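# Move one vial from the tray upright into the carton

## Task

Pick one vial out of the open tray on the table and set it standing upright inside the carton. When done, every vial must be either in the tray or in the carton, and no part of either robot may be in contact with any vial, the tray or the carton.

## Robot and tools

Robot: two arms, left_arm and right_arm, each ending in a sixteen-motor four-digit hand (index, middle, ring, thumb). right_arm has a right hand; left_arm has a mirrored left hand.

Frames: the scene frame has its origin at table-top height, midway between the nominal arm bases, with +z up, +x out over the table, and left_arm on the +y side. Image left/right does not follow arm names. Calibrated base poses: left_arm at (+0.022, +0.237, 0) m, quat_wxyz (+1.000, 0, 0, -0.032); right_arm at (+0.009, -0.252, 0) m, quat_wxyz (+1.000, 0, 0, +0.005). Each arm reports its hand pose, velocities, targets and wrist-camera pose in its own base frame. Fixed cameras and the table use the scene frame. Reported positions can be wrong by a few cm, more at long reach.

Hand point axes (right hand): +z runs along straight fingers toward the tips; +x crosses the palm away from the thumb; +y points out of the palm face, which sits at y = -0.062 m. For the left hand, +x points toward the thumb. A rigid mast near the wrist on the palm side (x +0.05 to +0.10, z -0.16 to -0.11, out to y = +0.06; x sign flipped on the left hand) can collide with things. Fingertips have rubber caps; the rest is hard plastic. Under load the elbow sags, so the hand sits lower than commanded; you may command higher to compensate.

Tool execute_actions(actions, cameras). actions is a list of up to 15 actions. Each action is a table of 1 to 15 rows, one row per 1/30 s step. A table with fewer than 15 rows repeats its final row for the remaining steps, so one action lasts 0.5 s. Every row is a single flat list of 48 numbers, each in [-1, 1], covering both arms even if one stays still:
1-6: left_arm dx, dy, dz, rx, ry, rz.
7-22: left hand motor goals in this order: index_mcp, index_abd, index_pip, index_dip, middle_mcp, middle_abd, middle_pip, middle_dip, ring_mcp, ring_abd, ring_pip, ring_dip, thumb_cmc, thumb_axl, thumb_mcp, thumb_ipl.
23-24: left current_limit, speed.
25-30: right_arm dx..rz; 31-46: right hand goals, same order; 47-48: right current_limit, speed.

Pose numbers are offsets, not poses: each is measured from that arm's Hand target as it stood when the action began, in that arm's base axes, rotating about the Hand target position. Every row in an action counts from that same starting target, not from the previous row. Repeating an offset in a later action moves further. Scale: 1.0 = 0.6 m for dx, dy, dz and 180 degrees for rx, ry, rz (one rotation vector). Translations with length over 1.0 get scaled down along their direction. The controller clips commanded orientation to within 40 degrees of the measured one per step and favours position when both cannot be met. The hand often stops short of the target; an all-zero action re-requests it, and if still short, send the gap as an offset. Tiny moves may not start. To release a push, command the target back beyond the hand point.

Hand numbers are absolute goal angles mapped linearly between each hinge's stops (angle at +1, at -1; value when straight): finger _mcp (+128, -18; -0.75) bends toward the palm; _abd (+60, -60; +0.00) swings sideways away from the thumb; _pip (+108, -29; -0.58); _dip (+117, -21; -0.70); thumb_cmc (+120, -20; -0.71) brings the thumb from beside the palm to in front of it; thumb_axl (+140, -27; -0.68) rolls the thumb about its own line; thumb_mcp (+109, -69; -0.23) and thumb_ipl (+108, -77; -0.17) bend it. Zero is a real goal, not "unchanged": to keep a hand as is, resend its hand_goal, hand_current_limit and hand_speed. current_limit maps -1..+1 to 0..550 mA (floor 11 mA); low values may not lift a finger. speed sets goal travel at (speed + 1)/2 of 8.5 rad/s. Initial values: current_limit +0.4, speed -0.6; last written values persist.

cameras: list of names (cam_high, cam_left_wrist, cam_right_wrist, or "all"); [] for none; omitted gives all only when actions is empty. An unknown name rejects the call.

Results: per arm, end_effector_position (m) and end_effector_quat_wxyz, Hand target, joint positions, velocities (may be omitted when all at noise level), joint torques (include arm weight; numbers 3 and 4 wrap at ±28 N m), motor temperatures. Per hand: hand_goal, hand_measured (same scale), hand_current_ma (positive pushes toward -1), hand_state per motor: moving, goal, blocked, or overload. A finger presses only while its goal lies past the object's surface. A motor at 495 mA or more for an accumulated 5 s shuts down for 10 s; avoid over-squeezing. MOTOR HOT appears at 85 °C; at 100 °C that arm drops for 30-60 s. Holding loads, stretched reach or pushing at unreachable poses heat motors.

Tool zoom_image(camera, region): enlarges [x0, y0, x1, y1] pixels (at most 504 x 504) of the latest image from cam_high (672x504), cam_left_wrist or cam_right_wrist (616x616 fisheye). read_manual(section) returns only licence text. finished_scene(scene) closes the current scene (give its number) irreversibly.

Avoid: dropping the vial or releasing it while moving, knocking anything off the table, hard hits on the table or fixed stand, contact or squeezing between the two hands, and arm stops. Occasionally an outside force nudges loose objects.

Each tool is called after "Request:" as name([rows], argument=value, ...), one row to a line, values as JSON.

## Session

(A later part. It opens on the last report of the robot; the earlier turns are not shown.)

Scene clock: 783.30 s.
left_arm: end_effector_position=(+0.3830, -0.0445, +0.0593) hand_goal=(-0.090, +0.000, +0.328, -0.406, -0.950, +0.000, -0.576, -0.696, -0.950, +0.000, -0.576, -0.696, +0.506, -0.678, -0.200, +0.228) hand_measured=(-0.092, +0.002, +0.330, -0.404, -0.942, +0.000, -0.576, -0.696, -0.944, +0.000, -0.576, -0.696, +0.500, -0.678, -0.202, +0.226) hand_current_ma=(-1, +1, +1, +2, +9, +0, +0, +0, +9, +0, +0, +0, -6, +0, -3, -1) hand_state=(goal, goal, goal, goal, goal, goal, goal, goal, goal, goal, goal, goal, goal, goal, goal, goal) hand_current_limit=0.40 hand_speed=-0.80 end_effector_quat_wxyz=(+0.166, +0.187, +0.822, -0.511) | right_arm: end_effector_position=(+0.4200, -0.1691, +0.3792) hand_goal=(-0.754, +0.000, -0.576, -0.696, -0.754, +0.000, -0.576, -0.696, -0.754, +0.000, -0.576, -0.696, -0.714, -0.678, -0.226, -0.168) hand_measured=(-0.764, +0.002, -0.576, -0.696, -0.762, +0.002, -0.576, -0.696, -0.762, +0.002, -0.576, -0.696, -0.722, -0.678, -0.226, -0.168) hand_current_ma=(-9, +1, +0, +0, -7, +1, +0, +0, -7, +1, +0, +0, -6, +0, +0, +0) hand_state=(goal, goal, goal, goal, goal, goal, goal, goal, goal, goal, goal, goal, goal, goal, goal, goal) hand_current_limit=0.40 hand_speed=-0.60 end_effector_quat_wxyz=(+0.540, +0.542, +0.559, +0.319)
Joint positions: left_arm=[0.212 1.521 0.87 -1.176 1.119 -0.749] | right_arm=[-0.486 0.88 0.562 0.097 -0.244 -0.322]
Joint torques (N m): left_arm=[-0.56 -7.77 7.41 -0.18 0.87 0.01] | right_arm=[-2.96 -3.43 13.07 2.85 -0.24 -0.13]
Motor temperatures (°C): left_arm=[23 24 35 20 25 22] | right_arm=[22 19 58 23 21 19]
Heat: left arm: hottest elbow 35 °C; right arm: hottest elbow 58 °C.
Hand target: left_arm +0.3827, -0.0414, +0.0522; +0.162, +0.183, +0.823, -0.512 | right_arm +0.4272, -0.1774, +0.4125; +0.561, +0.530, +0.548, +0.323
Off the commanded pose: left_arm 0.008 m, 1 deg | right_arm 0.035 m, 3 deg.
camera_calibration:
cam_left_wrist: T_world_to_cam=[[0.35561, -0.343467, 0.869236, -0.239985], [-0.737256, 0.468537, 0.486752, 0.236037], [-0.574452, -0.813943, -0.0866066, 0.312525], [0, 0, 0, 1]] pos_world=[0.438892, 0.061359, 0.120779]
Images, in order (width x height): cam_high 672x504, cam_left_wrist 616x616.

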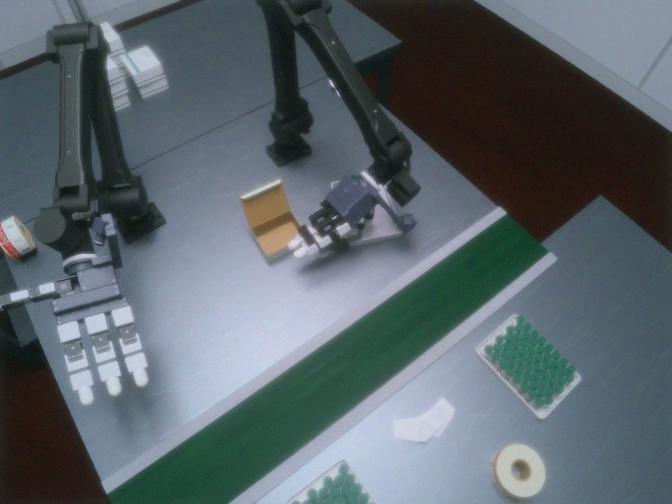

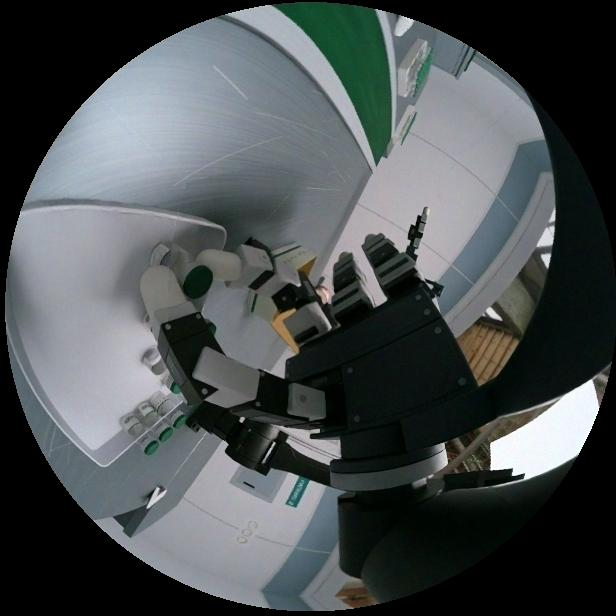

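Request:
execute_actions([
  [[0,0,0,0,0,0,-0.05,0,0.328,-0.406,-0.95,0,-0.576,-0.696,-0.95,0,-0.576,-0.696,0.506,-0.678,-0.16,0.229,0.4,-0.8,0,0,0,0,0,0,-0.754,0,-0.576,-0.696,-0.754,0,-0.576,-0.696,-0.754,0,-0.576,-0.696,-0.714,-0.678,-0.226,-0.168,0.4,-0.6]],
  [[0,0,0,0,0,0,-0.02,0,0.328,-0.406,-0.95,0,-0.576,-0.696,-0.95,0,-0.576,-0.696,0.506,-0.678,-0.13,0.229,0.4,-0.8,0,0,0,0,0,0,-0.754,0,-0.576,-0.696,-0.754,0,-0.576,-0.696,-0.754,0,-0.576,-0.696,-0.714,-0.678,-0.226,-0.168,0.4,-0.6]],
], cameras=["cam_left_wrist"])

Request:
zoom_image(camera="cam_left_wrist", region=[90, 180, 290, 380])

Scene clock: 793.73 s.
left_arm: end_effector_position=(+0.3830, -0.0445, +0.0593) hand_goal=(-0.020, +0.000, +0.328, -0.406, -0.950, +0.000, -0.576, -0.696, -0.950, +0.000, -0.576, -0.696, +0.506, -0.678, -0.130, +0.228) hand_measured=(-0.082, +0.002, +0.322, -0.406, -0.942, +0.000, -0.576, -0.696, -0.944, +0.000, -0.576, -0.696, +0.502, -0.678, -0.190, +0.218) hand_current_ma=(-184, +1, -7, +0, +9, +0, +0, +0, +9, +0, +0, +0, -5, +0, -231, -20) hand_state=(blocked, goal, goal, goal, goal, goal, goal, goal, goal, goal, goal, goal, goal, goal, blocked, goal) hand_current_limit=0.40 hand_speed=-0.80 end_effector_quat_wxyz=(+0.166, +0.187, +0.822, -0.511) | right_arm: end_effector_position=(+0.4200, -0.1691, +0.3792) hand_goal=(-0.754, +0.000, -0.576, -0.696, -0.754, +0.000, -0.576, -0.696, -0.754, +0.000, -0.576, -0.696, -0.714, -0.678, -0.226, -0.168) hand_measured=(-0.764, +0.002, -0.576, -0.696, -0.762, +0.002, -0.576, -0.696, -0.762, +0.002, -0.576, -0.696, -0.722, -0.678, -0.226, -0.168) hand_current_ma=(-9, +1, +0, +0, -7, +1, +0, +0, -7, +1, +0, +0, -6, +0, +0, +0) hand_state=(goal, goal, goal, goal, goal, goal, goal, goal, goal, goal, goal, goal, goal, goal, goal, goal) hand_current_limit=0.40 hand_speed=-0.60 end_effector_quat_wxyz=(+0.540, +0.542, +0.559, +0.319)
Joint positions: left_arm=[0.212 1.521 0.87 -1.176 1.119 -0.749] | right_arm=[-0.486 0.88 0.562 0.097 -0.244 -0.322]
Joint torques (N m): left_arm=[-0.79 -8.12 7.36 -0.27 0.88 0.02] | right_arm=[-2.96 -3.37 13.08 2.84 -0.24 -0.12]
Motor temperatures (°C): left_arm=[23 25 35 20 25 22] | right_arm=[22 19 58 23 21 19]
Heat: left arm: hottest elbow 35 °C; right arm: hottest elbow 58 °C.
Hand target: left_arm +0.3827, -0.0414, +0.0522; +0.162, +0.183, +0.823, -0.512 | right_arm +0.4272, -0.1774, +0.4125; +0.561, +0.530, +0.548, +0.323
Off the commanded pose: left_arm 0.008 m, 1 deg | right_arm 0.035 m, 3 deg.
camera_calibration:
cam_left_wrist: T_world_to_cam=[[0.35561, -0.343467, 0.869236, -0.239985], [-0.737256, 0.468537, 0.486752, 0.236037], [-0.574452, -0.813943, -0.0866066, 0.312525], [0, 0, 0, 1]] pos_world=[0.438892, 0.061359, 0.120779]
Images, in order (width x height): cam_left_wrist 616x616.

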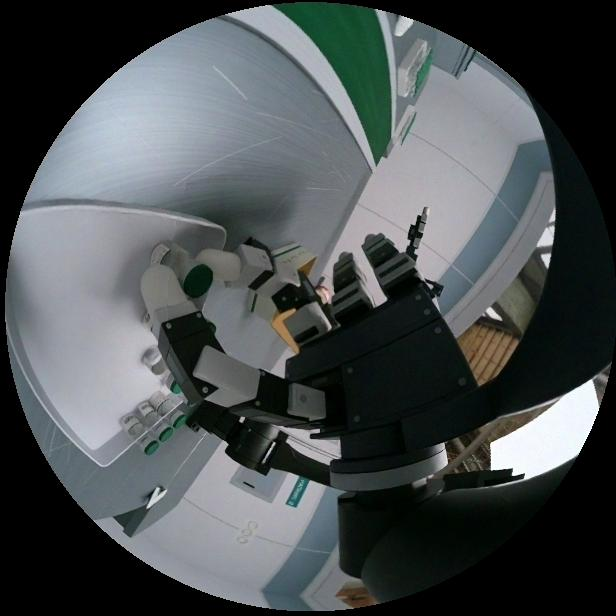

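Scaled by 2.520 from the camera's 616x616 image, which has a finer 880x880 frame.

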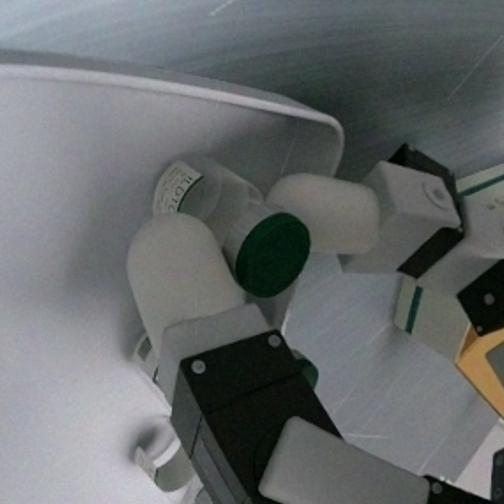

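Request:
execute_actions([
  [[0,0,0.02,0,0,0,-0.02,0,0.328,-0.406,-0.95,0,-0.576,-0.696,-0.95,0,-0.576,-0.696,0.506,-0.678,-0.13,0.229,0.4,-0.8,0,0,0,0,0,0,-0.754,0,-0.576,-0.696,-0.754,0,-0.576,-0.696,-0.754,0,-0.576,-0.696,-0.714,-0.678,-0.226,-0.168,0.4,-0.6]],
  [[0,0,0.03,0,0,0,-0.02,0,0.328,-0.406,-0.95,0,-0.576,-0.696,-0.95,0,-0.576,-0.696,0.506,-0.678,-0.13,0.229,0.4,-0.8,0,0,0,0,0,0,-0.754,0,-0.576,-0.696,-0.754,0,-0.576,-0.696,-0.754,0,-0.576,-0.696,-0.714,-0.678,-0.226,-0.168,0.4,-0.6]],
], cameras=["cam_left_wrist"])

Request:
zoom_image(camera="cam_left_wrist", region=[90, 180, 290, 380])

Scene clock: 804.13 s.
left_arm: end_effector_position=(+0.3683, -0.0476, +0.0671) hand_goal=(-0.020, +0.000, +0.328, -0.406, -0.950, +0.000, -0.576, -0.696, -0.950, +0.000, -0.576, -0.696, +0.506, -0.678, -0.130, +0.228) hand_measured=(-0.080, +0.002, +0.314, -0.412, -0.942, +0.000, -0.576, -0.696, -0.944, +0.000, -0.576, -0.696, +0.506, -0.678, -0.186, +0.218) hand_current_ma=(-174, +1, -24, -6, +9, +0, +0, +0, +9, +0, +0, +0, +0, +1, -207, -22) hand_state=(blocked, goal, goal, goal, goal, goal, goal, goal, goal, goal, goal, goal, goal, goal, blocked, goal) hand_current_limit=0.40 hand_speed=-0.80 end_effector_quat_wxyz=(+0.145, +0.173, +0.823, -0.521) | right_arm: end_effector_position=(+0.4200, -0.1691, +0.3792) hand_goal=(-0.754, +0.000, -0.576, -0.696, -0.754, +0.000, -0.576, -0.696, -0.754, +0.000, -0.576, -0.696, -0.714, -0.678, -0.226, -0.168) hand_measured=(-0.764, +0.002, -0.576, -0.696, -0.762, +0.002, -0.576, -0.696, -0.762, +0.002, -0.576, -0.696, -0.722, -0.678, -0.226, -0.168) hand_current_ma=(-9, +1, +0, +0, -7, +1, +0, +0, -7, +1, +0, +0, -6, +0, +0, +0) hand_state=(goal, goal, goal, goal, goal, goal, goal, goal, goal, goal, goal, goal, goal, goal, goal, goal) hand_current_limit=0.40 hand_speed=-0.60 end_effector_quat_wxyz=(+0.540, +0.542, +0.559, +0.319)
Joint positions: left_arm=[0.212 1.501 0.87 -1.25 1.119 -0.749] | right_arm=[-0.486 0.88 0.562 0.097 -0.244 -0.322]
Joint torques (N m): left_arm=[-0.56 -10.4 10.45 -1.01 0.84 0.01] | right_arm=[-2.9 -3.43 13.05 2.84 -0.24 -0.12]
Motor temperatures (°C): left_arm=[23 25 35 20 25 22] | right_arm=[22 19 58 23 21 19]
Heat: left arm: hottest elbow 35 °C; right arm: hottest elbow 58 °C.
Hand target: left_arm +0.3827, -0.0414, +0.0821; +0.162, +0.183, +0.823, -0.512 | right_arm +0.4272, -0.1774, +0.4125; +0.561, +0.530, +0.548, +0.323
Off the commanded pose: left_arm 0.022 m, 2 deg | right_arm 0.035 m, 3 deg.
camera_calibration:
cam_left_wrist: T_world_to_cam=[[0.401296, -0.333645, 0.853019, -0.257949], [-0.710544, 0.474292, 0.519782, 0.211052], [-0.578003, -0.814695, -0.0467379, 0.300761], [0, 0, 0, 1]] pos_world=[0.427317, 0.0588645, 0.124392]
Images, in order (width x height): cam_left_wrist 616x616.

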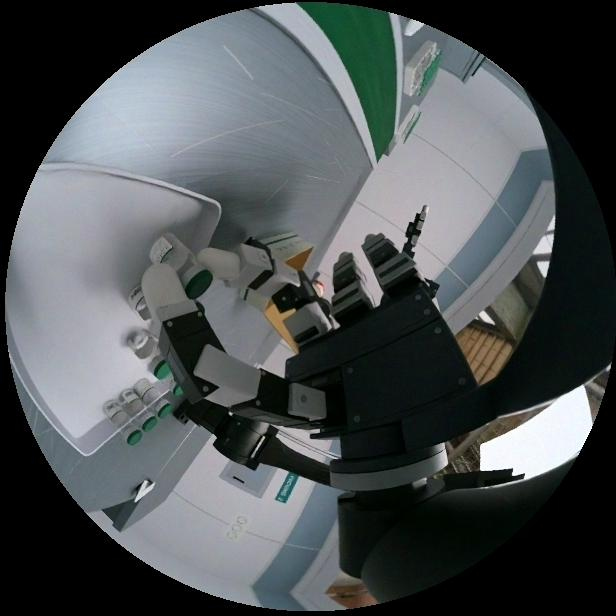

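Scaled by 2.520 from the camera's 616x616 image, which has a finer 880x880 frame.

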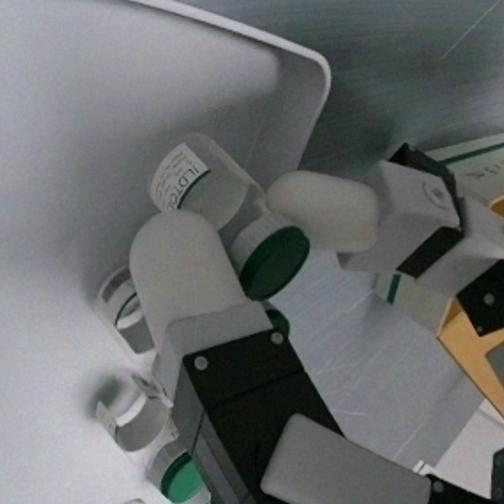

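Request:
execute_actions([
  [[0.01,0,0.04,0,0,0,-0.02,0,0.328,-0.406,-0.95,0,-0.576,-0.696,-0.95,0,-0.576,-0.696,0.506,-0.678,-0.13,0.229,0.4,-0.8,0,0,0,0,0,0,-0.754,0,-0.576,-0.696,-0.754,0,-0.576,-0.696,-0.754,0,-0.576,-0.696,-0.714,-0.678,-0.226,-0.168,0.4,-0.6]],
], cameras=["cam_left_wrist","cam_high"])

Request:
zoom_image(camera="cam_left_wrist", region=[90, 180, 290, 380])

Scene clock: 812.13 s.
left_arm: end_effector_position=(+0.3778, -0.0454, +0.0939) hand_goal=(-0.020, +0.000, +0.328, -0.406, -0.950, +0.000, -0.576, -0.696, -0.950, +0.000, -0.576, -0.696, +0.506, -0.678, -0.130, +0.228) hand_measured=(-0.080, +0.002, +0.312, -0.412, -0.942, +0.000, -0.576, -0.696, -0.944, +0.000, -0.576, -0.696, +0.506, -0.678, -0.186, +0.218) hand_current_ma=(-174, +1, -24, -6, +9, +0, +0, +0, +9, +0, +0, +0, +0, +1, -206, -22) hand_state=(blocked, goal, goal, goal, goal, goal, goal, goal, goal, goal, goal, goal, goal, goal, blocked, goal) hand_current_limit=0.40 hand_speed=-0.80 end_effector_quat_wxyz=(+0.152, +0.178, +0.823, -0.517) | right_arm: end_effector_position=(+0.4200, -0.1691, +0.3792) hand_goal=(-0.754, +0.000, -0.576, -0.696, -0.754, +0.000, -0.576, -0.696, -0.754, +0.000, -0.576, -0.696, -0.714, -0.678, -0.226, -0.168) hand_measured=(-0.764, +0.002, -0.576, -0.696, -0.762, +0.002, -0.576, -0.696, -0.762, +0.002, -0.576, -0.696, -0.722, -0.678, -0.226, -0.168) hand_current_ma=(-9, +1, +0, +0, -7, +1, +0, +0, -7, +1, +0, +0, -6, +0, +0, +0) hand_state=(goal, goal, goal, goal, goal, goal, goal, goal, goal, goal, goal, goal, goal, goal, goal, goal) hand_current_limit=0.40 hand_speed=-0.60 end_effector_quat_wxyz=(+0.540, +0.542, +0.559, +0.319)
Joint positions: left_arm=[0.212 1.471 0.922 -1.315 1.118 -0.749] | right_arm=[-0.486 0.88 0.562 0.097 -0.244 -0.322]
Joint torques (N m): left_arm=[-1.14 -9.58 10.59 -0.8 0.95 -0.06] | right_arm=[-2.9 -3.49 13.08 2.86 -0.24 -0.12]
Motor temperatures (°C): left_arm=[23 25 35 20 25 22] | right_arm=[22 19 58 23 21 19]
Heat: left arm: hottest elbow 35 °C; right arm: hottest elbow 58 °C.
Hand target: left_arm +0.3887, -0.0414, +0.1061; +0.162, +0.183, +0.823, -0.512 | right_arm +0.4272, -0.1774, +0.4125; +0.561, +0.530, +0.548, +0.323
Off the commanded pose: left_arm 0.017 m, 1 deg | right_arm 0.035 m, 3 deg.
camera_calibration:
cam_left_wrist: T_world_to_cam=[[0.386663, -0.337896, 0.85809, -0.27895], [-0.719106, 0.472079, 0.509929, 0.206972], [-0.577389, -0.814228, -0.0604476, 0.310386], [0, 0, 0, 1]] pos_world=[0.435908, 0.0607621, 0.152585]
Images, in order (width x height): cam_high 672x504, cam_left_wrist 616x616.

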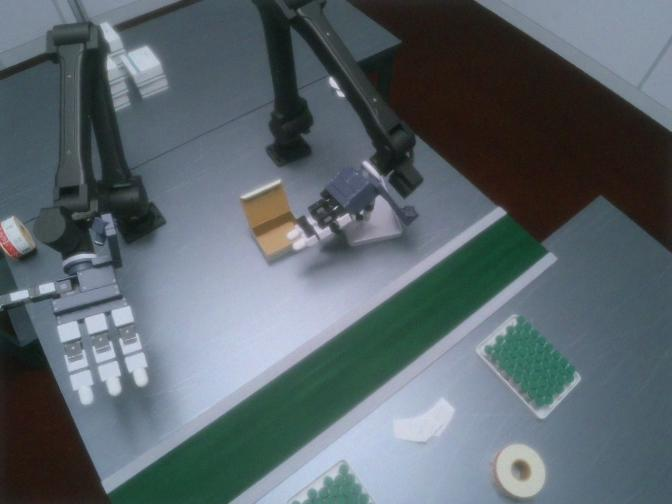

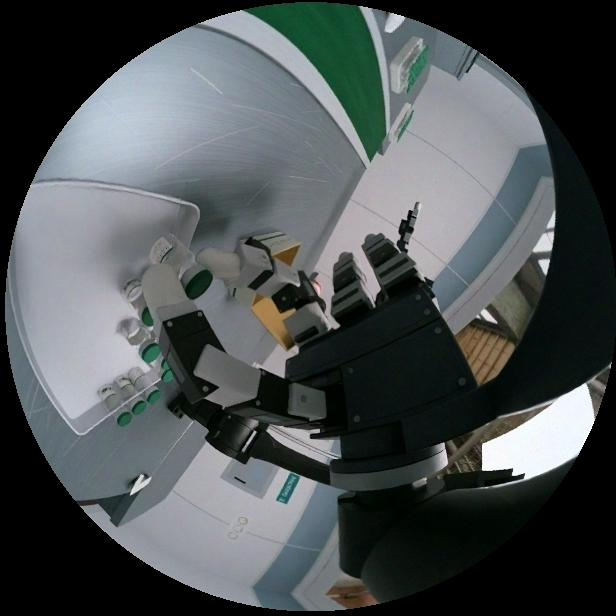

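Scaled by 2.520 from the camera's 616x616 image, which has a finer 880x880 frame.

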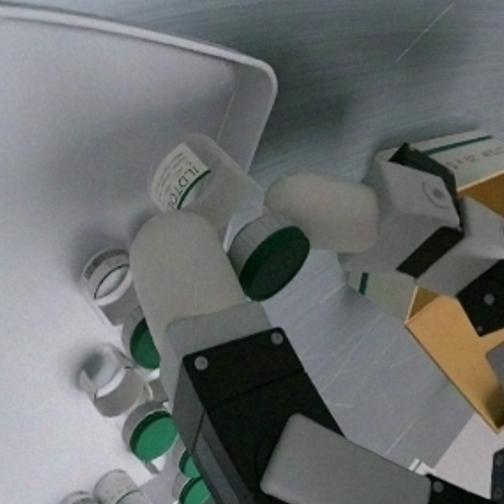

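Request:
execute_actions([
  [[0,0,0.06,0,0,0,-0.02,0,0.328,-0.406,-0.95,0,-0.576,-0.696,-0.95,0,-0.576,-0.696,0.506,-0.678,-0.13,0.229,0.4,-0.8,0,0,0,0,0,0,-0.754,0,-0.576,-0.696,-0.754,0,-0.576,-0.696,-0.754,0,-0.576,-0.696,-0.714,-0.678,-0.226,-0.168,0.4,-0.6]],
  [[-0.01,-0.04,0.05,0,0,0,-0.02,0,0.328,-0.406,-0.95,0,-0.576,-0.696,-0.95,0,-0.576,-0.696,0.506,-0.678,-0.13,0.229,0.4,-0.8,0,0,0,0,0,0,-0.754,0,-0.576,-0.696,-0.754,0,-0.576,-0.696,-0.754,0,-0.576,-0.696,-0.714,-0.678,-0.226,-0.168,0.4,-0.6]],
  [[-0.025,-0.06,0,0,0,0,-0.02,0,0.328,-0.406,-0.95,0,-0.576,-0.696,-0.95,0,-0.576,-0.696,0.506,-0.678,-0.13,0.229,0.4,-0.8,0,0,0,0,0,0,-0.754,0,-0.576,-0.696,-0.754,0,-0.576,-0.696,-0.754,0,-0.576,-0.696,-0.714,-0.678,-0.226,-0.168,0.4,-0.6]],
  [[-0.03,-0.06,0,0,0,0,-0.02,0,0.328,-0.406,-0.95,0,-0.576,-0.696,-0.95,0,-0.576,-0.696,0.506,-0.678,-0.13,0.229,0.4,-0.8,0,0,0,0,0,0,-0.754,0,-0.576,-0.696,-0.754,0,-0.576,-0.696,-0.754,0,-0.576,-0.696,-0.714,-0.678,-0.226,-0.168,0.4,-0.6]],
], cameras=["cam_left_wrist","cam_high"])

Request:
zoom_image(camera="cam_left_wrist", region=[90, 180, 290, 380])

Request:
zoom_image(camera="cam_high", region=[220, 120, 420, 280])

Scene clock: 838.27 s.
left_arm: end_effector_position=(+0.3512, -0.1349, +0.1690) hand_goal=(-0.020, +0.000, +0.328, -0.406, -0.950, +0.000, -0.576, -0.696, -0.950, +0.000, -0.576, -0.696, +0.506, -0.678, -0.130, +0.228) hand_measured=(-0.080, +0.002, +0.312, -0.412, -0.942, +0.000, -0.576, -0.696, -0.942, +0.000, -0.576, -0.696, +0.504, -0.678, -0.186, +0.218) hand_current_ma=(-174, +1, -25, -6, +10, +0, +0, +0, +9, +0, +0, +0, -1, +1, -204, -23) hand_state=(blocked, goal, goal, goal, goal, goal, goal, goal, goal, goal, goal, goal, goal, goal, blocked, goal) hand_current_limit=0.40 hand_speed=-0.80 end_effector_quat_wxyz=(+0.157, +0.181, +0.823, -0.515) | right_arm: end_effector_position=(+0.4200, -0.1691, +0.3792) hand_goal=(-0.754, +0.000, -0.576, -0.696, -0.754, +0.000, -0.576, -0.696, -0.754, +0.000, -0.576, -0.696, -0.714, -0.678, -0.226, -0.168) hand_measured=(-0.764, +0.002, -0.576, -0.696, -0.762, +0.002, -0.576, -0.696, -0.762, +0.002, -0.576, -0.696, -0.722, -0.678, -0.226, -0.168) hand_current_ma=(-9, +1, +0, +0, -7, +1, +0, +0, -7, +1, +0, +0, -6, +0, +0, +0) hand_state=(goal, goal, goal, goal, goal, goal, goal, goal, goal, goal, goal, goal, goal, goal, goal, goal) hand_current_limit=0.40 hand_speed=-0.60 end_effector_quat_wxyz=(+0.540, +0.542, +0.559, +0.319)
Joint positions: left_arm=[-0.047 1.169 0.864 -1 1.119 -1.351] | right_arm=[-0.486 0.88 0.562 0.097 -0.244 -0.322]
Joint torques (N m): left_arm=[-1.73 -7.3 9.11 1.18 0.88 -0.19] | right_arm=[-2.96 -3.37 13.07 2.85 -0.24 -0.12]
Motor temperatures (°C): left_arm=[23 25 39 20 25 22] | right_arm=[22 19 59 23 21 19]
Heat: left arm: hottest elbow 39 °C; right arm: hottest elbow 59 °C.
Hand target: left_arm +0.3497, -0.1373, +0.1721; +0.162, +0.183, +0.823, -0.512 | right_arm +0.4272, -0.1774, +0.4125; +0.561, +0.530, +0.548, +0.323
Off the commanded pose: left_arm 0.004 m, 1 deg | right_arm 0.035 m, 3 deg.
camera_calibration:
cam_left_wrist: T_world_to_cam=[[0.375314, -0.340805, 0.861969, -0.360396], [-0.726223, 0.469745, 0.501936, 0.195256], [-0.575968, -0.814366, -0.0711986, 0.228037], [0, 0, 0, 1]] pos_world=[0.408403, -0.0288396, 0.228881]
Images, in order (width x height): cam_high 672x504, cam_left_wrist 616x616.

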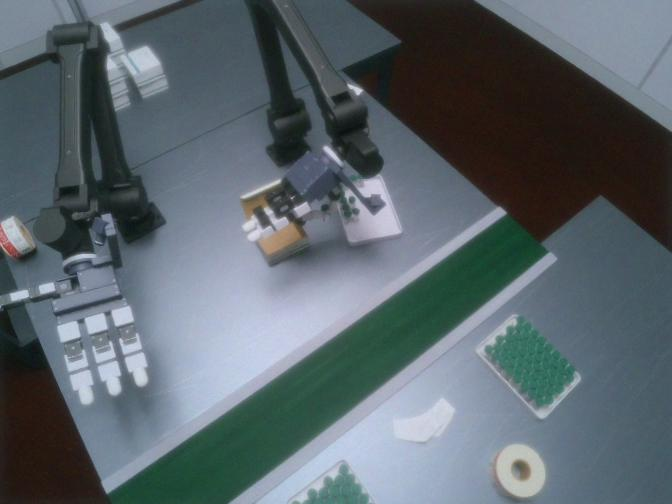

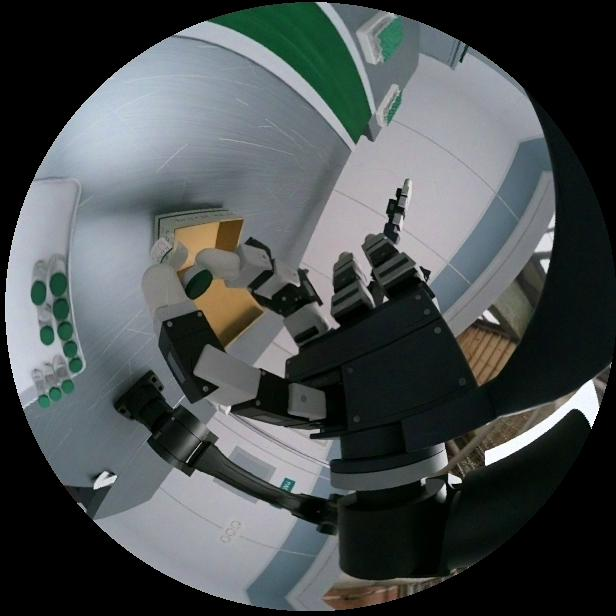

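Scaled by 2.520 from the camera's 616x616 image, which has a finer 880x880 frame.

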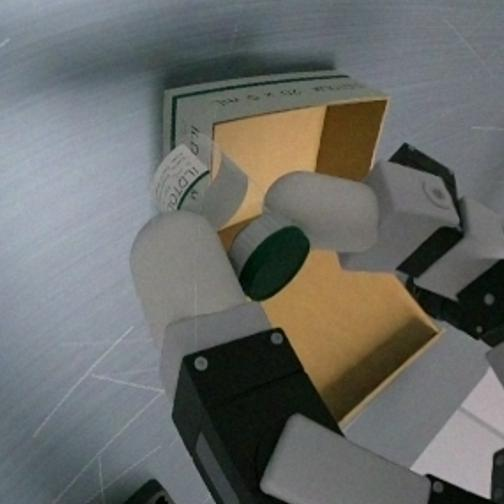

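Scaled by 2.520 from the camera's 672x504 image, which has a finer 960x720 frame.

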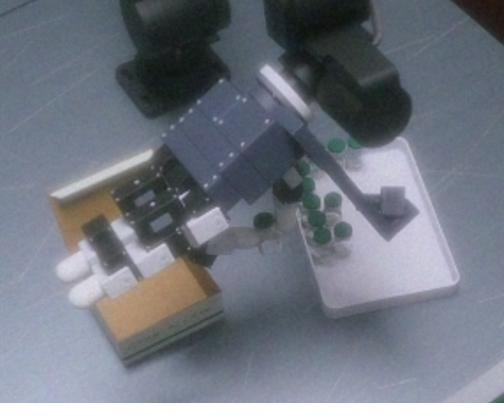

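Request:
execute_actions([
  [[-0.0344,-0.0594,0,0,0,0,-0.02,0,0.328,-0.406,-0.95,0,-0.576,-0.696,-0.95,0,-0.576,-0.696,0.506,-0.678,-0.13,0.229,0.4,-0.8,0,0,0,0,0,0,-0.754,0,-0.576,-0.696,-0.754,0,-0.576,-0.696,-0.754,0,-0.576,-0.696,-0.714,-0.678,-0.226,-0.168,0.4,-0.6]],
  [[-0.0344,-0.0594,0,0,0,0,-0.02,0,0.328,-0.406,-0.95,0,-0.576,-0.696,-0.95,0,-0.576,-0.696,0.506,-0.678,-0.13,0.229,0.4,-0.8,0,0,0,0,0,0,-0.754,0,-0.576,-0.696,-0.754,0,-0.576,-0.696,-0.754,0,-0.576,-0.696,-0.714,-0.678,-0.226,-0.168,0.4,-0.6]],
  [[-0.0344,-0.0594,-0.03,0,0,0,-0.02,0,0.328,-0.406,-0.95,0,-0.576,-0.696,-0.95,0,-0.576,-0.696,0.506,-0.678,-0.13,0.229,0.4,-0.8,0,0,0,0,0,0,-0.754,0,-0.576,-0.696,-0.754,0,-0.576,-0.696,-0.754,0,-0.576,-0.696,-0.714,-0.678,-0.226,-0.168,0.4,-0.6]],
], cameras=["cam_left_wrist","cam_high"])

Request:
zoom_image(camera="cam_left_wrist", region=[90, 160, 330, 400])

Request:
zoom_image(camera="cam_high", region=[220, 120, 420, 280])

Scene clock: 867.70 s.
left_arm: end_effector_position=(+0.2892, -0.2417, +0.1499) hand_goal=(-0.020, +0.000, +0.328, -0.406, -0.950, +0.000, -0.576, -0.696, -0.950, +0.000, -0.576, -0.696, +0.506, -0.678, -0.130, +0.228) hand_measured=(-0.080, +0.002, +0.312, -0.412, -0.942, +0.000, -0.576, -0.696, -0.942, +0.000, -0.576, -0.696, +0.504, -0.678, -0.186, +0.218) hand_current_ma=(-174, +1, -26, -7, +10, +0, +0, +0, +10, +0, +0, +0, -1, +1, -203, -24) hand_state=(blocked, goal, goal, goal, goal, goal, goal, goal, goal, goal, goal, goal, goal, goal, blocked, goal) hand_current_limit=0.40 hand_speed=-0.80 end_effector_quat_wxyz=(+0.156, +0.182, +0.827, -0.509) | right_arm: end_effector_position=(+0.4200, -0.1691, +0.3792) hand_goal=(-0.754, +0.000, -0.576, -0.696, -0.754, +0.000, -0.576, -0.696, -0.754, +0.000, -0.576, -0.696, -0.714, -0.678, -0.226, -0.168) hand_measured=(-0.764, +0.002, -0.576, -0.696, -0.762, +0.002, -0.576, -0.696, -0.762, +0.002, -0.576, -0.696, -0.722, -0.678, -0.226, -0.168) hand_current_ma=(-9, +1, +0, +0, -7, +1, +0, +0, -7, +1, +0, +0, -6, +0, +0, +0) hand_state=(goal, goal, goal, goal, goal, goal, goal, goal, goal, goal, goal, goal, goal, goal, goal, goal) hand_current_limit=0.40 hand_speed=-0.60 end_effector_quat_wxyz=(+0.540, +0.542, +0.559, +0.319)
Joint positions: left_arm=[-0.448 1 0.644 -0.405 0.892 -1.99] | right_arm=[-0.486 0.88 0.562 0.097 -0.244 -0.322]
Joint torques (N m): left_arm=[-2.67 -5.54 9.85 2.4 0.53 -0.14] | right_arm=[-2.96 -3.43 13.07 2.85 -0.25 -0.12]
Motor temperatures (°C): left_arm=[23 25 37 20 25 22] | right_arm=[22 19 59 23 21 19]
Heat: left arm: hottest elbow 37 °C; right arm: hottest elbow 59 °C.
Hand target: left_arm +0.2878, -0.2444, +0.1542; +0.162, +0.183, +0.823, -0.512 | right_arm +0.4272, -0.1774, +0.4125; +0.561, +0.530, +0.548, +0.323
Off the commanded pose: left_arm 0.005 m, 1 deg | right_arm 0.035 m, 3 deg.
camera_calibration:
cam_left_wrist: T_world_to_cam=[[0.376057, -0.351895, 0.857176, -0.359278], [-0.726512, 0.462201, 0.508479, 0.207366], [-0.575119, -0.813966, -0.0818425, 0.105444], [0, 0, 0, 1]] pos_world=[0.346405, -0.136446, 0.211153]
Images, in order (width x height): cam_high 672x504, cam_left_wrist 616x616.

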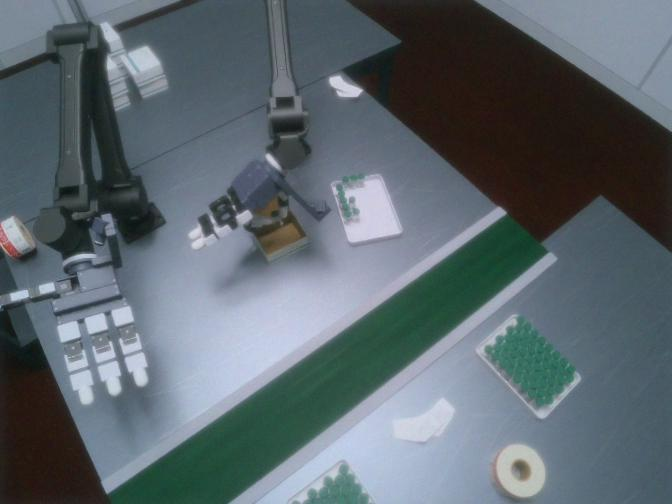

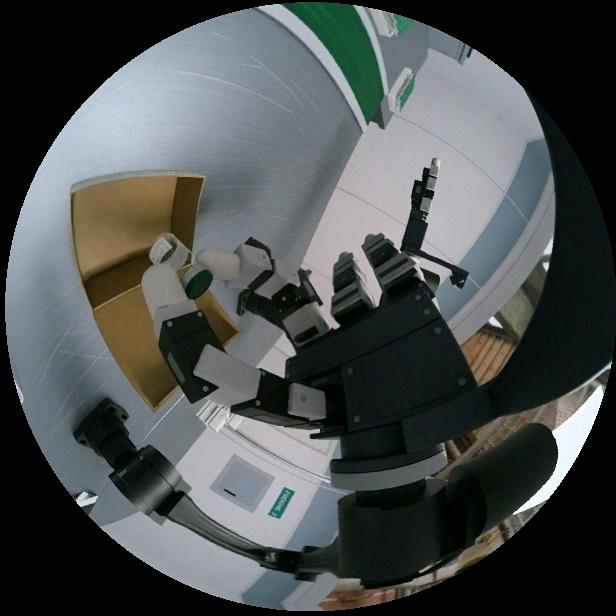

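Scaled by 2.100 from the camera's 616x616 image, which has a finer 880x880 frame.

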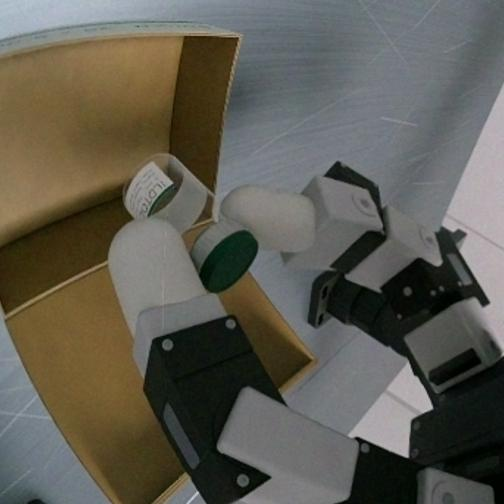

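Scaled by 2.520 from the camera's 672x504 image, which has a finer 960x720 frame.

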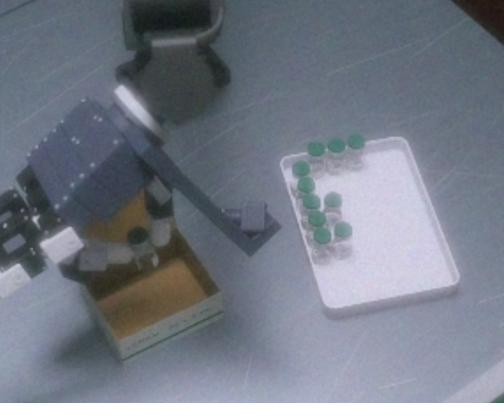

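Request:
execute_actions([
  [[0.006,0.002,-0.05,0,0,0,-0.02,0,0.328,-0.406,-0.95,0,-0.576,-0.696,-0.95,0,-0.576,-0.696,0.506,-0.678,-0.13,0.229,0.4,-0.8,0,0,0,0,0,0,-0.754,0,-0.576,-0.696,-0.754,0,-0.576,-0.696,-0.754,0,-0.576,-0.696,-0.714,-0.678,-0.226,-0.168,0.4,-0.6]],
  [[0.004,0.002,-0.05,0,0,0,-0.02,0,0.328,-0.406,-0.95,0,-0.576,-0.696,-0.95,0,-0.576,-0.696,0.506,-0.678,-0.13,0.229,0.4,-0.8,0,0,0,0,0,0,-0.754,0,-0.576,-0.696,-0.754,0,-0.576,-0.696,-0.754,0,-0.576,-0.696,-0.714,-0.678,-0.226,-0.168,0.4,-0.6]],
], cameras=["cam_left_wrist","cam_high"])

Request:
zoom_image(camera="cam_left_wrist", region=[50, 160, 290, 400])

Request:
zoom_image(camera="cam_high", region=[220, 140, 360, 280])

Scene clock: 900.80 s.
left_arm: end_effector_position=(+0.2887, -0.2426, +0.0970) hand_goal=(-0.020, +0.000, +0.328, -0.406, -0.950, +0.000, -0.576, -0.696, -0.950, +0.000, -0.576, -0.696, +0.506, -0.678, -0.130, +0.228) hand_measured=(-0.080, +0.002, +0.312, -0.412, -0.942, +0.000, -0.576, -0.696, -0.942, +0.000, -0.576, -0.696, +0.504, -0.678, -0.186, +0.218) hand_current_ma=(-174, +1, -26, -7, +10, +0, +0, +0, +10, +0, +0, +0, -1, +1, -203, -24) hand_state=(blocked, goal, goal, goal, goal, goal, goal, goal, goal, goal, goal, goal, goal, goal, blocked, goal) hand_current_limit=0.40 hand_speed=-0.80 end_effector_quat_wxyz=(+0.159, +0.185, +0.823, -0.512) | right_arm: end_effector_position=(+0.4200, -0.1691, +0.3792) hand_goal=(-0.754, +0.000, -0.576, -0.696, -0.754, +0.000, -0.576, -0.696, -0.754, +0.000, -0.576, -0.696, -0.714, -0.678, -0.226, -0.168) hand_measured=(-0.764, +0.002, -0.576, -0.696, -0.762, +0.002, -0.576, -0.696, -0.762, +0.002, -0.576, -0.696, -0.722, -0.678, -0.226, -0.168) hand_current_ma=(-9, +1, +0, +0, -7, +1, +0, +0, -7, +1, +0, +0, -6, +0, +0, +0) hand_state=(goal, goal, goal, goal, goal, goal, goal, goal, goal, goal, goal, goal, goal, goal, goal, goal) hand_current_limit=0.40 hand_speed=-0.60 end_effector_quat_wxyz=(+0.540, +0.542, +0.559, +0.319)
Joint positions: left_arm=[-0.448 1.082 0.535 -0.201 0.898 -1.991] | right_arm=[-0.486 0.88 0.562 0.097 -0.244 -0.322]
Joint torques (N m): left_arm=[-0.5 -3.02 9.57 2.22 0.64 -0.05] | right_arm=[-2.9 -3.37 13.07 2.86 -0.24 -0.12]
Motor temperatures (°C): left_arm=[23 24 37 20 24 22] | right_arm=[22 19 60 23 21 19]
Heat: left arm: hottest elbow 37 °C; right arm: hottest elbow 60 °C.
Hand target: left_arm +0.2936, -0.2419, +0.0940; +0.162, +0.183, +0.823, -0.512 | right_arm +0.4272, -0.1774, +0.4125; +0.561, +0.530, +0.548, +0.323
Off the commanded pose: left_arm 0.006 m, 0 deg | right_arm 0.035 m, 3 deg.
camera_calibration:
cam_left_wrist: T_world_to_cam=[[0.366986, -0.345315, 0.863758, -0.310503], [-0.728852, 0.470226, 0.497656, 0.237955], [-0.57801, -0.812185, -0.0791171, 0.10105], [0, 0, 0, 1]] pos_world=[0.345792, -0.137042, 0.157775]
Images, in order (width x height): cam_high 672x504, cam_left_wrist 616x616.

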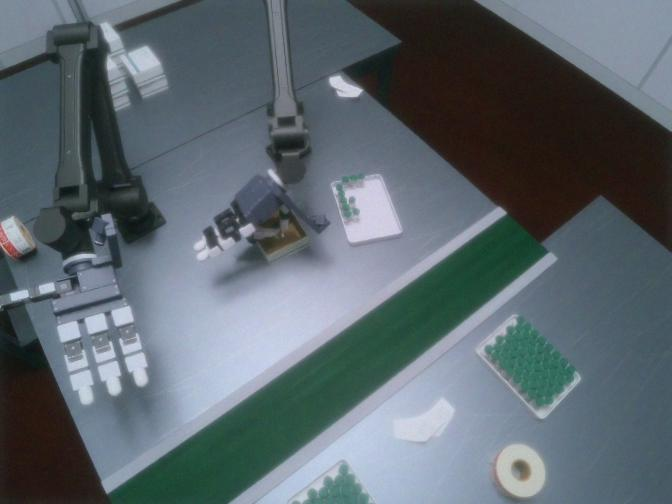

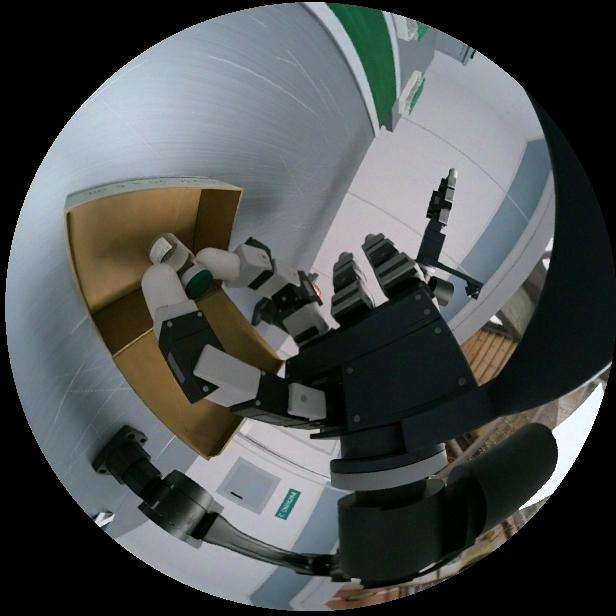

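Scaled by 2.100 from the camera's 616x616 image, which has a finer 880x880 frame.

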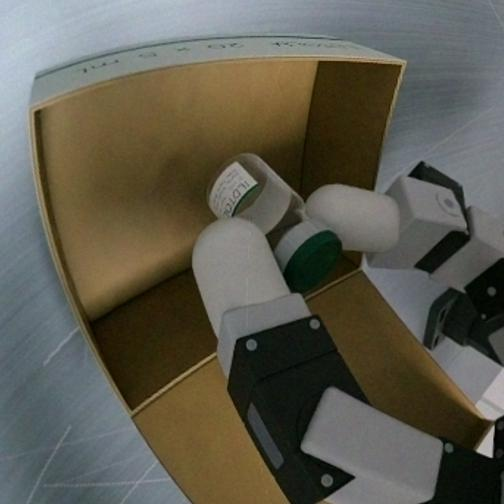

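Scaled by 3.600 from the camera's 672x504 image, which has a finer 960x720 frame.

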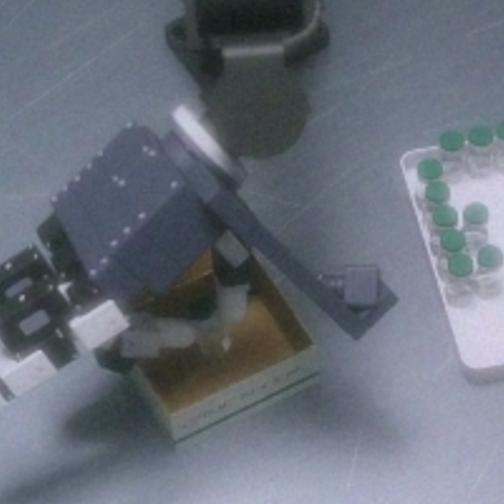

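Request:
execute_actions([
  [[0,0,0.08,0,0,0,-0.02,0,0.328,-0.406,-0.95,0,-0.576,-0.696,-0.95,0,-0.576,-0.696,0.506,-0.678,-0.13,0.229,0.4,-0.8,0,0,0,0,0,0,-0.754,0,-0.576,-0.696,-0.754,0,-0.576,-0.696,-0.754,0,-0.576,-0.696,-0.714,-0.678,-0.226,-0.168,0.4,-0.6]],
  [[0.06,0,0,0,0,0,-0.02,0,0.328,-0.406,-0.95,0,-0.576,-0.696,-0.95,0,-0.576,-0.696,0.506,-0.678,-0.13,0.229,0.4,-0.8,0,0,0,0,0,0,-0.754,0,-0.576,-0.696,-0.754,0,-0.576,-0.696,-0.754,0,-0.576,-0.696,-0.714,-0.678,-0.226,-0.168,0.4,-0.6]],
  [[0.06,-0.005,0,0,0,0,-0.02,0,0.328,-0.406,-0.95,0,-0.576,-0.696,-0.95,0,-0.576,-0.696,0.506,-0.678,-0.13,0.229,0.4,-0.8,0,0,0,0,0,0,-0.754,0,-0.576,-0.696,-0.754,0,-0.576,-0.696,-0.754,0,-0.576,-0.696,-0.714,-0.678,-0.226,-0.168,0.4,-0.6]],
  [[0.065,-0.005,0,0,0,0,-0.02,0,0.328,-0.406,-0.95,0,-0.576,-0.696,-0.95,0,-0.576,-0.696,0.506,-0.678,-0.13,0.229,0.4,-0.8,0,0,0,0,0,0,-0.754,0,-0.576,-0.696,-0.754,0,-0.576,-0.696,-0.754,0,-0.576,-0.696,-0.714,-0.678,-0.226,-0.168,0.4,-0.6]],
  [[0,0,-0.08,0,0,0,-0.02,0,0.328,-0.406,-0.95,0,-0.576,-0.696,-0.95,0,-0.576,-0.696,0.506,-0.678,-0.13,0.229,0.4,-0.8,0,0,0,0,0,0,-0.754,0,-0.576,-0.696,-0.754,0,-0.576,-0.696,-0.754,0,-0.576,-0.696,-0.714,-0.678,-0.226,-0.168,0.4,-0.6]],
], cameras=["cam_left_wrist","cam_high"])

Request:
zoom_image(camera="cam_left_wrist", region=[50, 160, 290, 400])

Request:
zoom_image(camera="cam_high", region=[220, 180, 360, 320])

Scene clock: 1043.43 s.
left_arm: end_effector_position=(+0.3993, -0.2484, +0.1003) hand_goal=(-0.020, +0.000, +0.328, -0.406, -0.950, +0.000, -0.576, -0.696, -0.950, +0.000, -0.576, -0.696, +0.506, -0.678, -0.130, +0.228) hand_measured=(-0.080, +0.002, +0.312, -0.412, -0.942, +0.000, -0.576, -0.696, -0.942, +0.000, -0.576, -0.696, +0.504, -0.678, -0.186, +0.218) hand_current_ma=(-174, +1, -26, -7, +10, +0, +0, +0, +10, +0, +0, +0, -1, +1, -203, -24) hand_state=(blocked, goal, goal, goal, goal, goal, goal, goal, goal, goal, goal, goal, goal, goal, blocked, goal) hand_current_limit=0.40 hand_speed=-0.80 end_effector_quat_wxyz=(+0.159, +0.181, +0.823, -0.514) | right_arm: end_effector_position=(+0.4200, -0.1691, +0.3792) hand_goal=(-0.754, +0.000, -0.576, -0.696, -0.754, +0.000, -0.576, -0.696, -0.754, +0.000, -0.576, -0.696, -0.714, -0.678, -0.226, -0.168) hand_measured=(-0.764, +0.002, -0.576, -0.696, -0.762, +0.002, -0.576, -0.696, -0.762, +0.002, -0.576, -0.696, -0.722, -0.678, -0.226, -0.168) hand_current_ma=(-9, +1, +0, +0, -7, +1, +0, +0, -7, +1, +0, +0, -6, +0, +0, +0) hand_state=(goal, goal, goal, goal, goal, goal, goal, goal, goal, goal, goal, goal, goal, goal, goal, goal) hand_current_limit=0.40 hand_speed=-0.60 end_effector_quat_wxyz=(+0.540, +0.542, +0.559, +0.319)
Joint positions: left_arm=[-0.337 1.389 0.81 -0.27 0.974 -1.871] | right_arm=[-0.486 0.88 0.562 0.097 -0.244 -0.322]
Joint torques (N m): left_arm=[-0.97 -7.94 9.47 1.98 0.69 0.09] | right_arm=[-2.96 -3.43 13.09 2.85 -0.24 -0.12]
Motor temperatures (°C): left_arm=[23 23 41 20 24 22] | right_arm=[21 19 63 23 21 19]
Heat: left arm: hottest elbow 41 °C; right arm: hottest elbow 63 °C.
Hand target: left_arm +0.4048, -0.2479, +0.0941; +0.162, +0.183, +0.823, -0.512 | right_arm +0.4272, -0.1774, +0.4125; +0.561, +0.530, +0.548, +0.323
Off the commanded pose: left_arm 0.008 m, 0 deg | right_arm 0.035 m, 3 deg.
camera_calibration:
cam_left_wrist: T_world_to_cam=[[0.373876, -0.340148, 0.862853, -0.357257], [-0.729269, 0.466989, 0.500087, 0.318773], [-0.573047, -0.816223, -0.0734638, 0.156998], [0, 0, 0, 1]] pos_world=[0.456008, -0.142239, 0.16038]
Images, in order (width x height): cam_high 672x504, cam_left_wrist 616x616.

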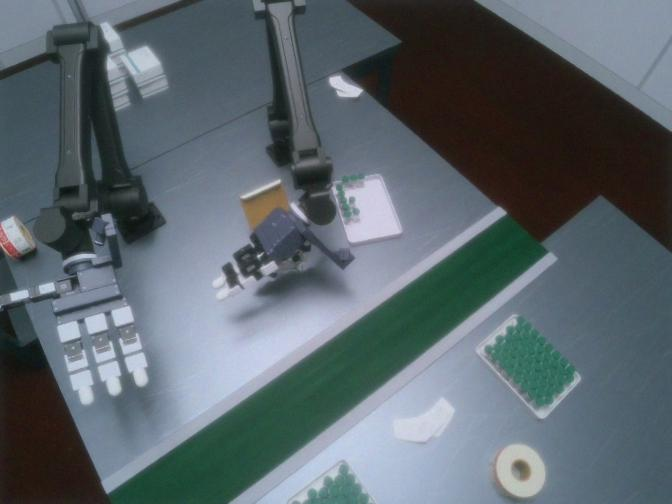

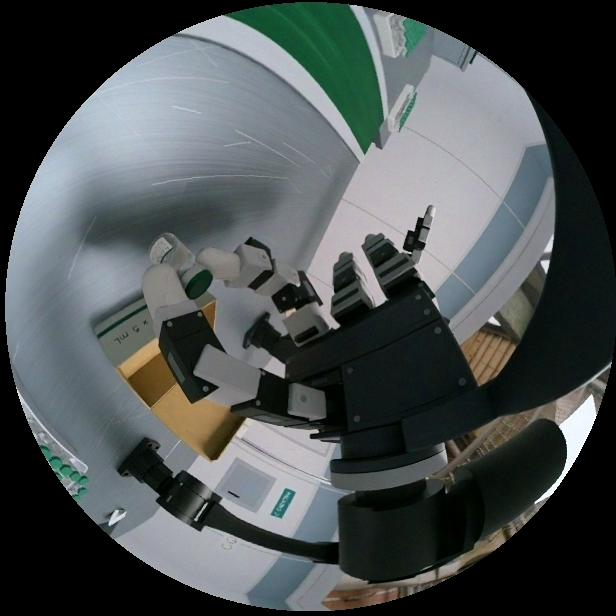

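Scaled by 2.100 from the camera's 616x616 image, which has a finer 880x880 frame.

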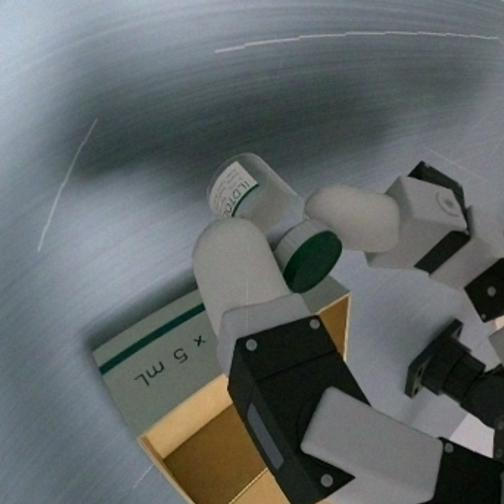

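Scaled by 3.600 from the camera's 672x504 image, which has a finer 960x720 frame.

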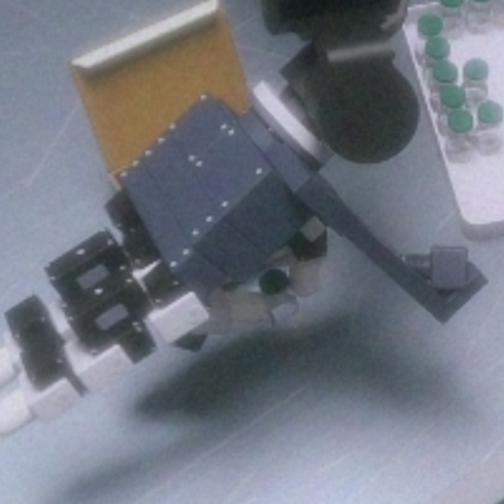

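Request:
execute_actions([
  [[0,0,-0.04,0,0,0,-0.02,0,0.328,-0.406,-0.95,0,-0.576,-0.696,-0.95,0,-0.576,-0.696,0.506,-0.678,-0.13,0.229,0.4,-0.8,0,0,0,0,0,0,-0.754,0,-0.576,-0.696,-0.754,0,-0.576,-0.696,-0.754,0,-0.576,-0.696,-0.714,-0.678,-0.226,-0.168,0.4,-0.6]],
  [[0,0,-0.025,0,0,0,-0.02,0,0.328,-0.406,-0.95,0,-0.576,-0.696,-0.95,0,-0.576,-0.696,0.506,-0.678,-0.13,0.229,0.4,-0.8,0,0,0,0,0,0,-0.754,0,-0.576,-0.696,-0.754,0,-0.576,-0.696,-0.754,0,-0.576,-0.696,-0.714,-0.678,-0.226,-0.168,0.4,-0.6]],
], cameras=["cam_left_wrist"])

Request:
zoom_image(camera="cam_left_wrist", region=[90, 180, 290, 380])

Scene clock: 1057.07 s.
left_arm: end_effector_position=(+0.4018, -0.2493, +0.0648) hand_goal=(-0.020, +0.000, +0.328, -0.406, -0.950, +0.000, -0.576, -0.696, -0.950, +0.000, -0.576, -0.696, +0.506, -0.678, -0.130, +0.228) hand_measured=(-0.080, +0.002, +0.312, -0.412, -0.942, +0.000, -0.576, -0.696, -0.942, +0.000, -0.576, -0.696, +0.504, -0.678, -0.186, +0.218) hand_current_ma=(-174, +1, -26, -7, +10, +0, +0, +0, +10, +0, +0, +0, -1, +1, -203, -24) hand_state=(blocked, goal, goal, goal, goal, goal, goal, goal, goal, goal, goal, goal, goal, goal, blocked, goal) hand_current_limit=0.40 hand_speed=-0.80 end_effector_quat_wxyz=(+0.163, +0.183, +0.822, -0.514) | right_arm: end_effector_position=(+0.4200, -0.1691, +0.3792) hand_goal=(-0.754, +0.000, -0.576, -0.696, -0.754, +0.000, -0.576, -0.696, -0.754, +0.000, -0.576, -0.696, -0.714, -0.678, -0.226, -0.168) hand_measured=(-0.764, +0.002, -0.576, -0.696, -0.762, +0.002, -0.576, -0.696, -0.762, +0.002, -0.576, -0.696, -0.722, -0.678, -0.226, -0.168) hand_current_ma=(-9, +1, +0, +0, -7, +1, +0, +0, -7, +1, +0, +0, -6, +0, +0, +0) hand_state=(goal, goal, goal, goal, goal, goal, goal, goal, goal, goal, goal, goal, goal, goal, goal, goal) hand_current_limit=0.40 hand_speed=-0.60 end_effector_quat_wxyz=(+0.540, +0.542, +0.559, +0.319)
Joint positions: left_arm=[-0.337 1.46 0.765 -0.145 0.974 -1.871] | right_arm=[-0.486 0.88 0.562 0.097 -0.244 -0.322]
Joint torques (N m): left_arm=[-1.2 -7.65 8.51 2.21 0.71 0.05] | right_arm=[-2.9 -3.43 13.07 2.85 -0.24 -0.12]
Motor temperatures (°C): left_arm=[23 24 41 20 24 22] | right_arm=[21 19 63 23 21 19]
Heat: left arm: hottest elbow 41 °C; right arm: hottest elbow 63 °C.
Hand target: left_arm +0.4048, -0.2479, +0.0551; +0.162, +0.183, +0.823, -0.512 | right_arm +0.4272, -0.1774, +0.4125; +0.561, +0.530, +0.548, +0.323
Off the commanded pose: left_arm 0.010 m, 0 deg | right_arm 0.035 m, 3 deg.
camera_calibration:
cam_left_wrist: T_world_to_cam=[[0.366666, -0.337769, 0.866873, -0.324806], [-0.733313, 0.46849, 0.492716, 0.341264], [-0.572546, -0.816351, -0.0759109, 0.155019], [0, 0, 0, 1]] pos_world=[0.458104, -0.143038, 0.125187]
Images, in order (width x height): cam_left_wrist 616x616.

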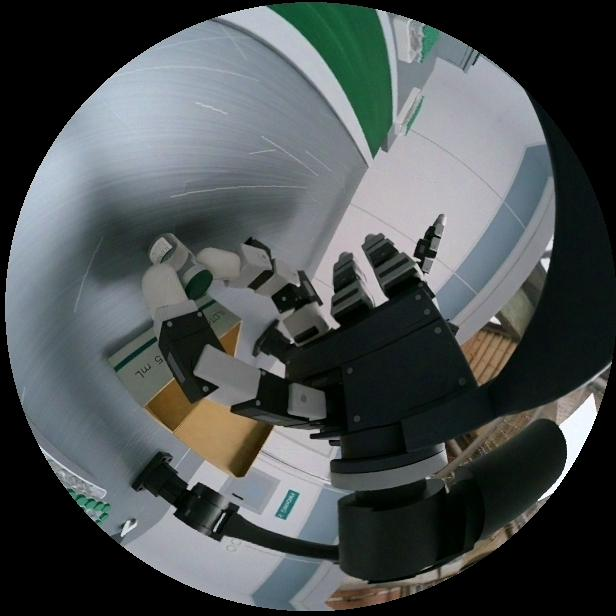

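Scaled by 2.520 from the camera's 616x616 image, which has a finer 880x880 frame.

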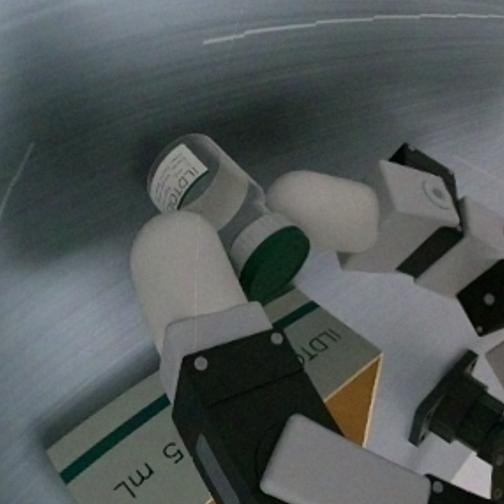

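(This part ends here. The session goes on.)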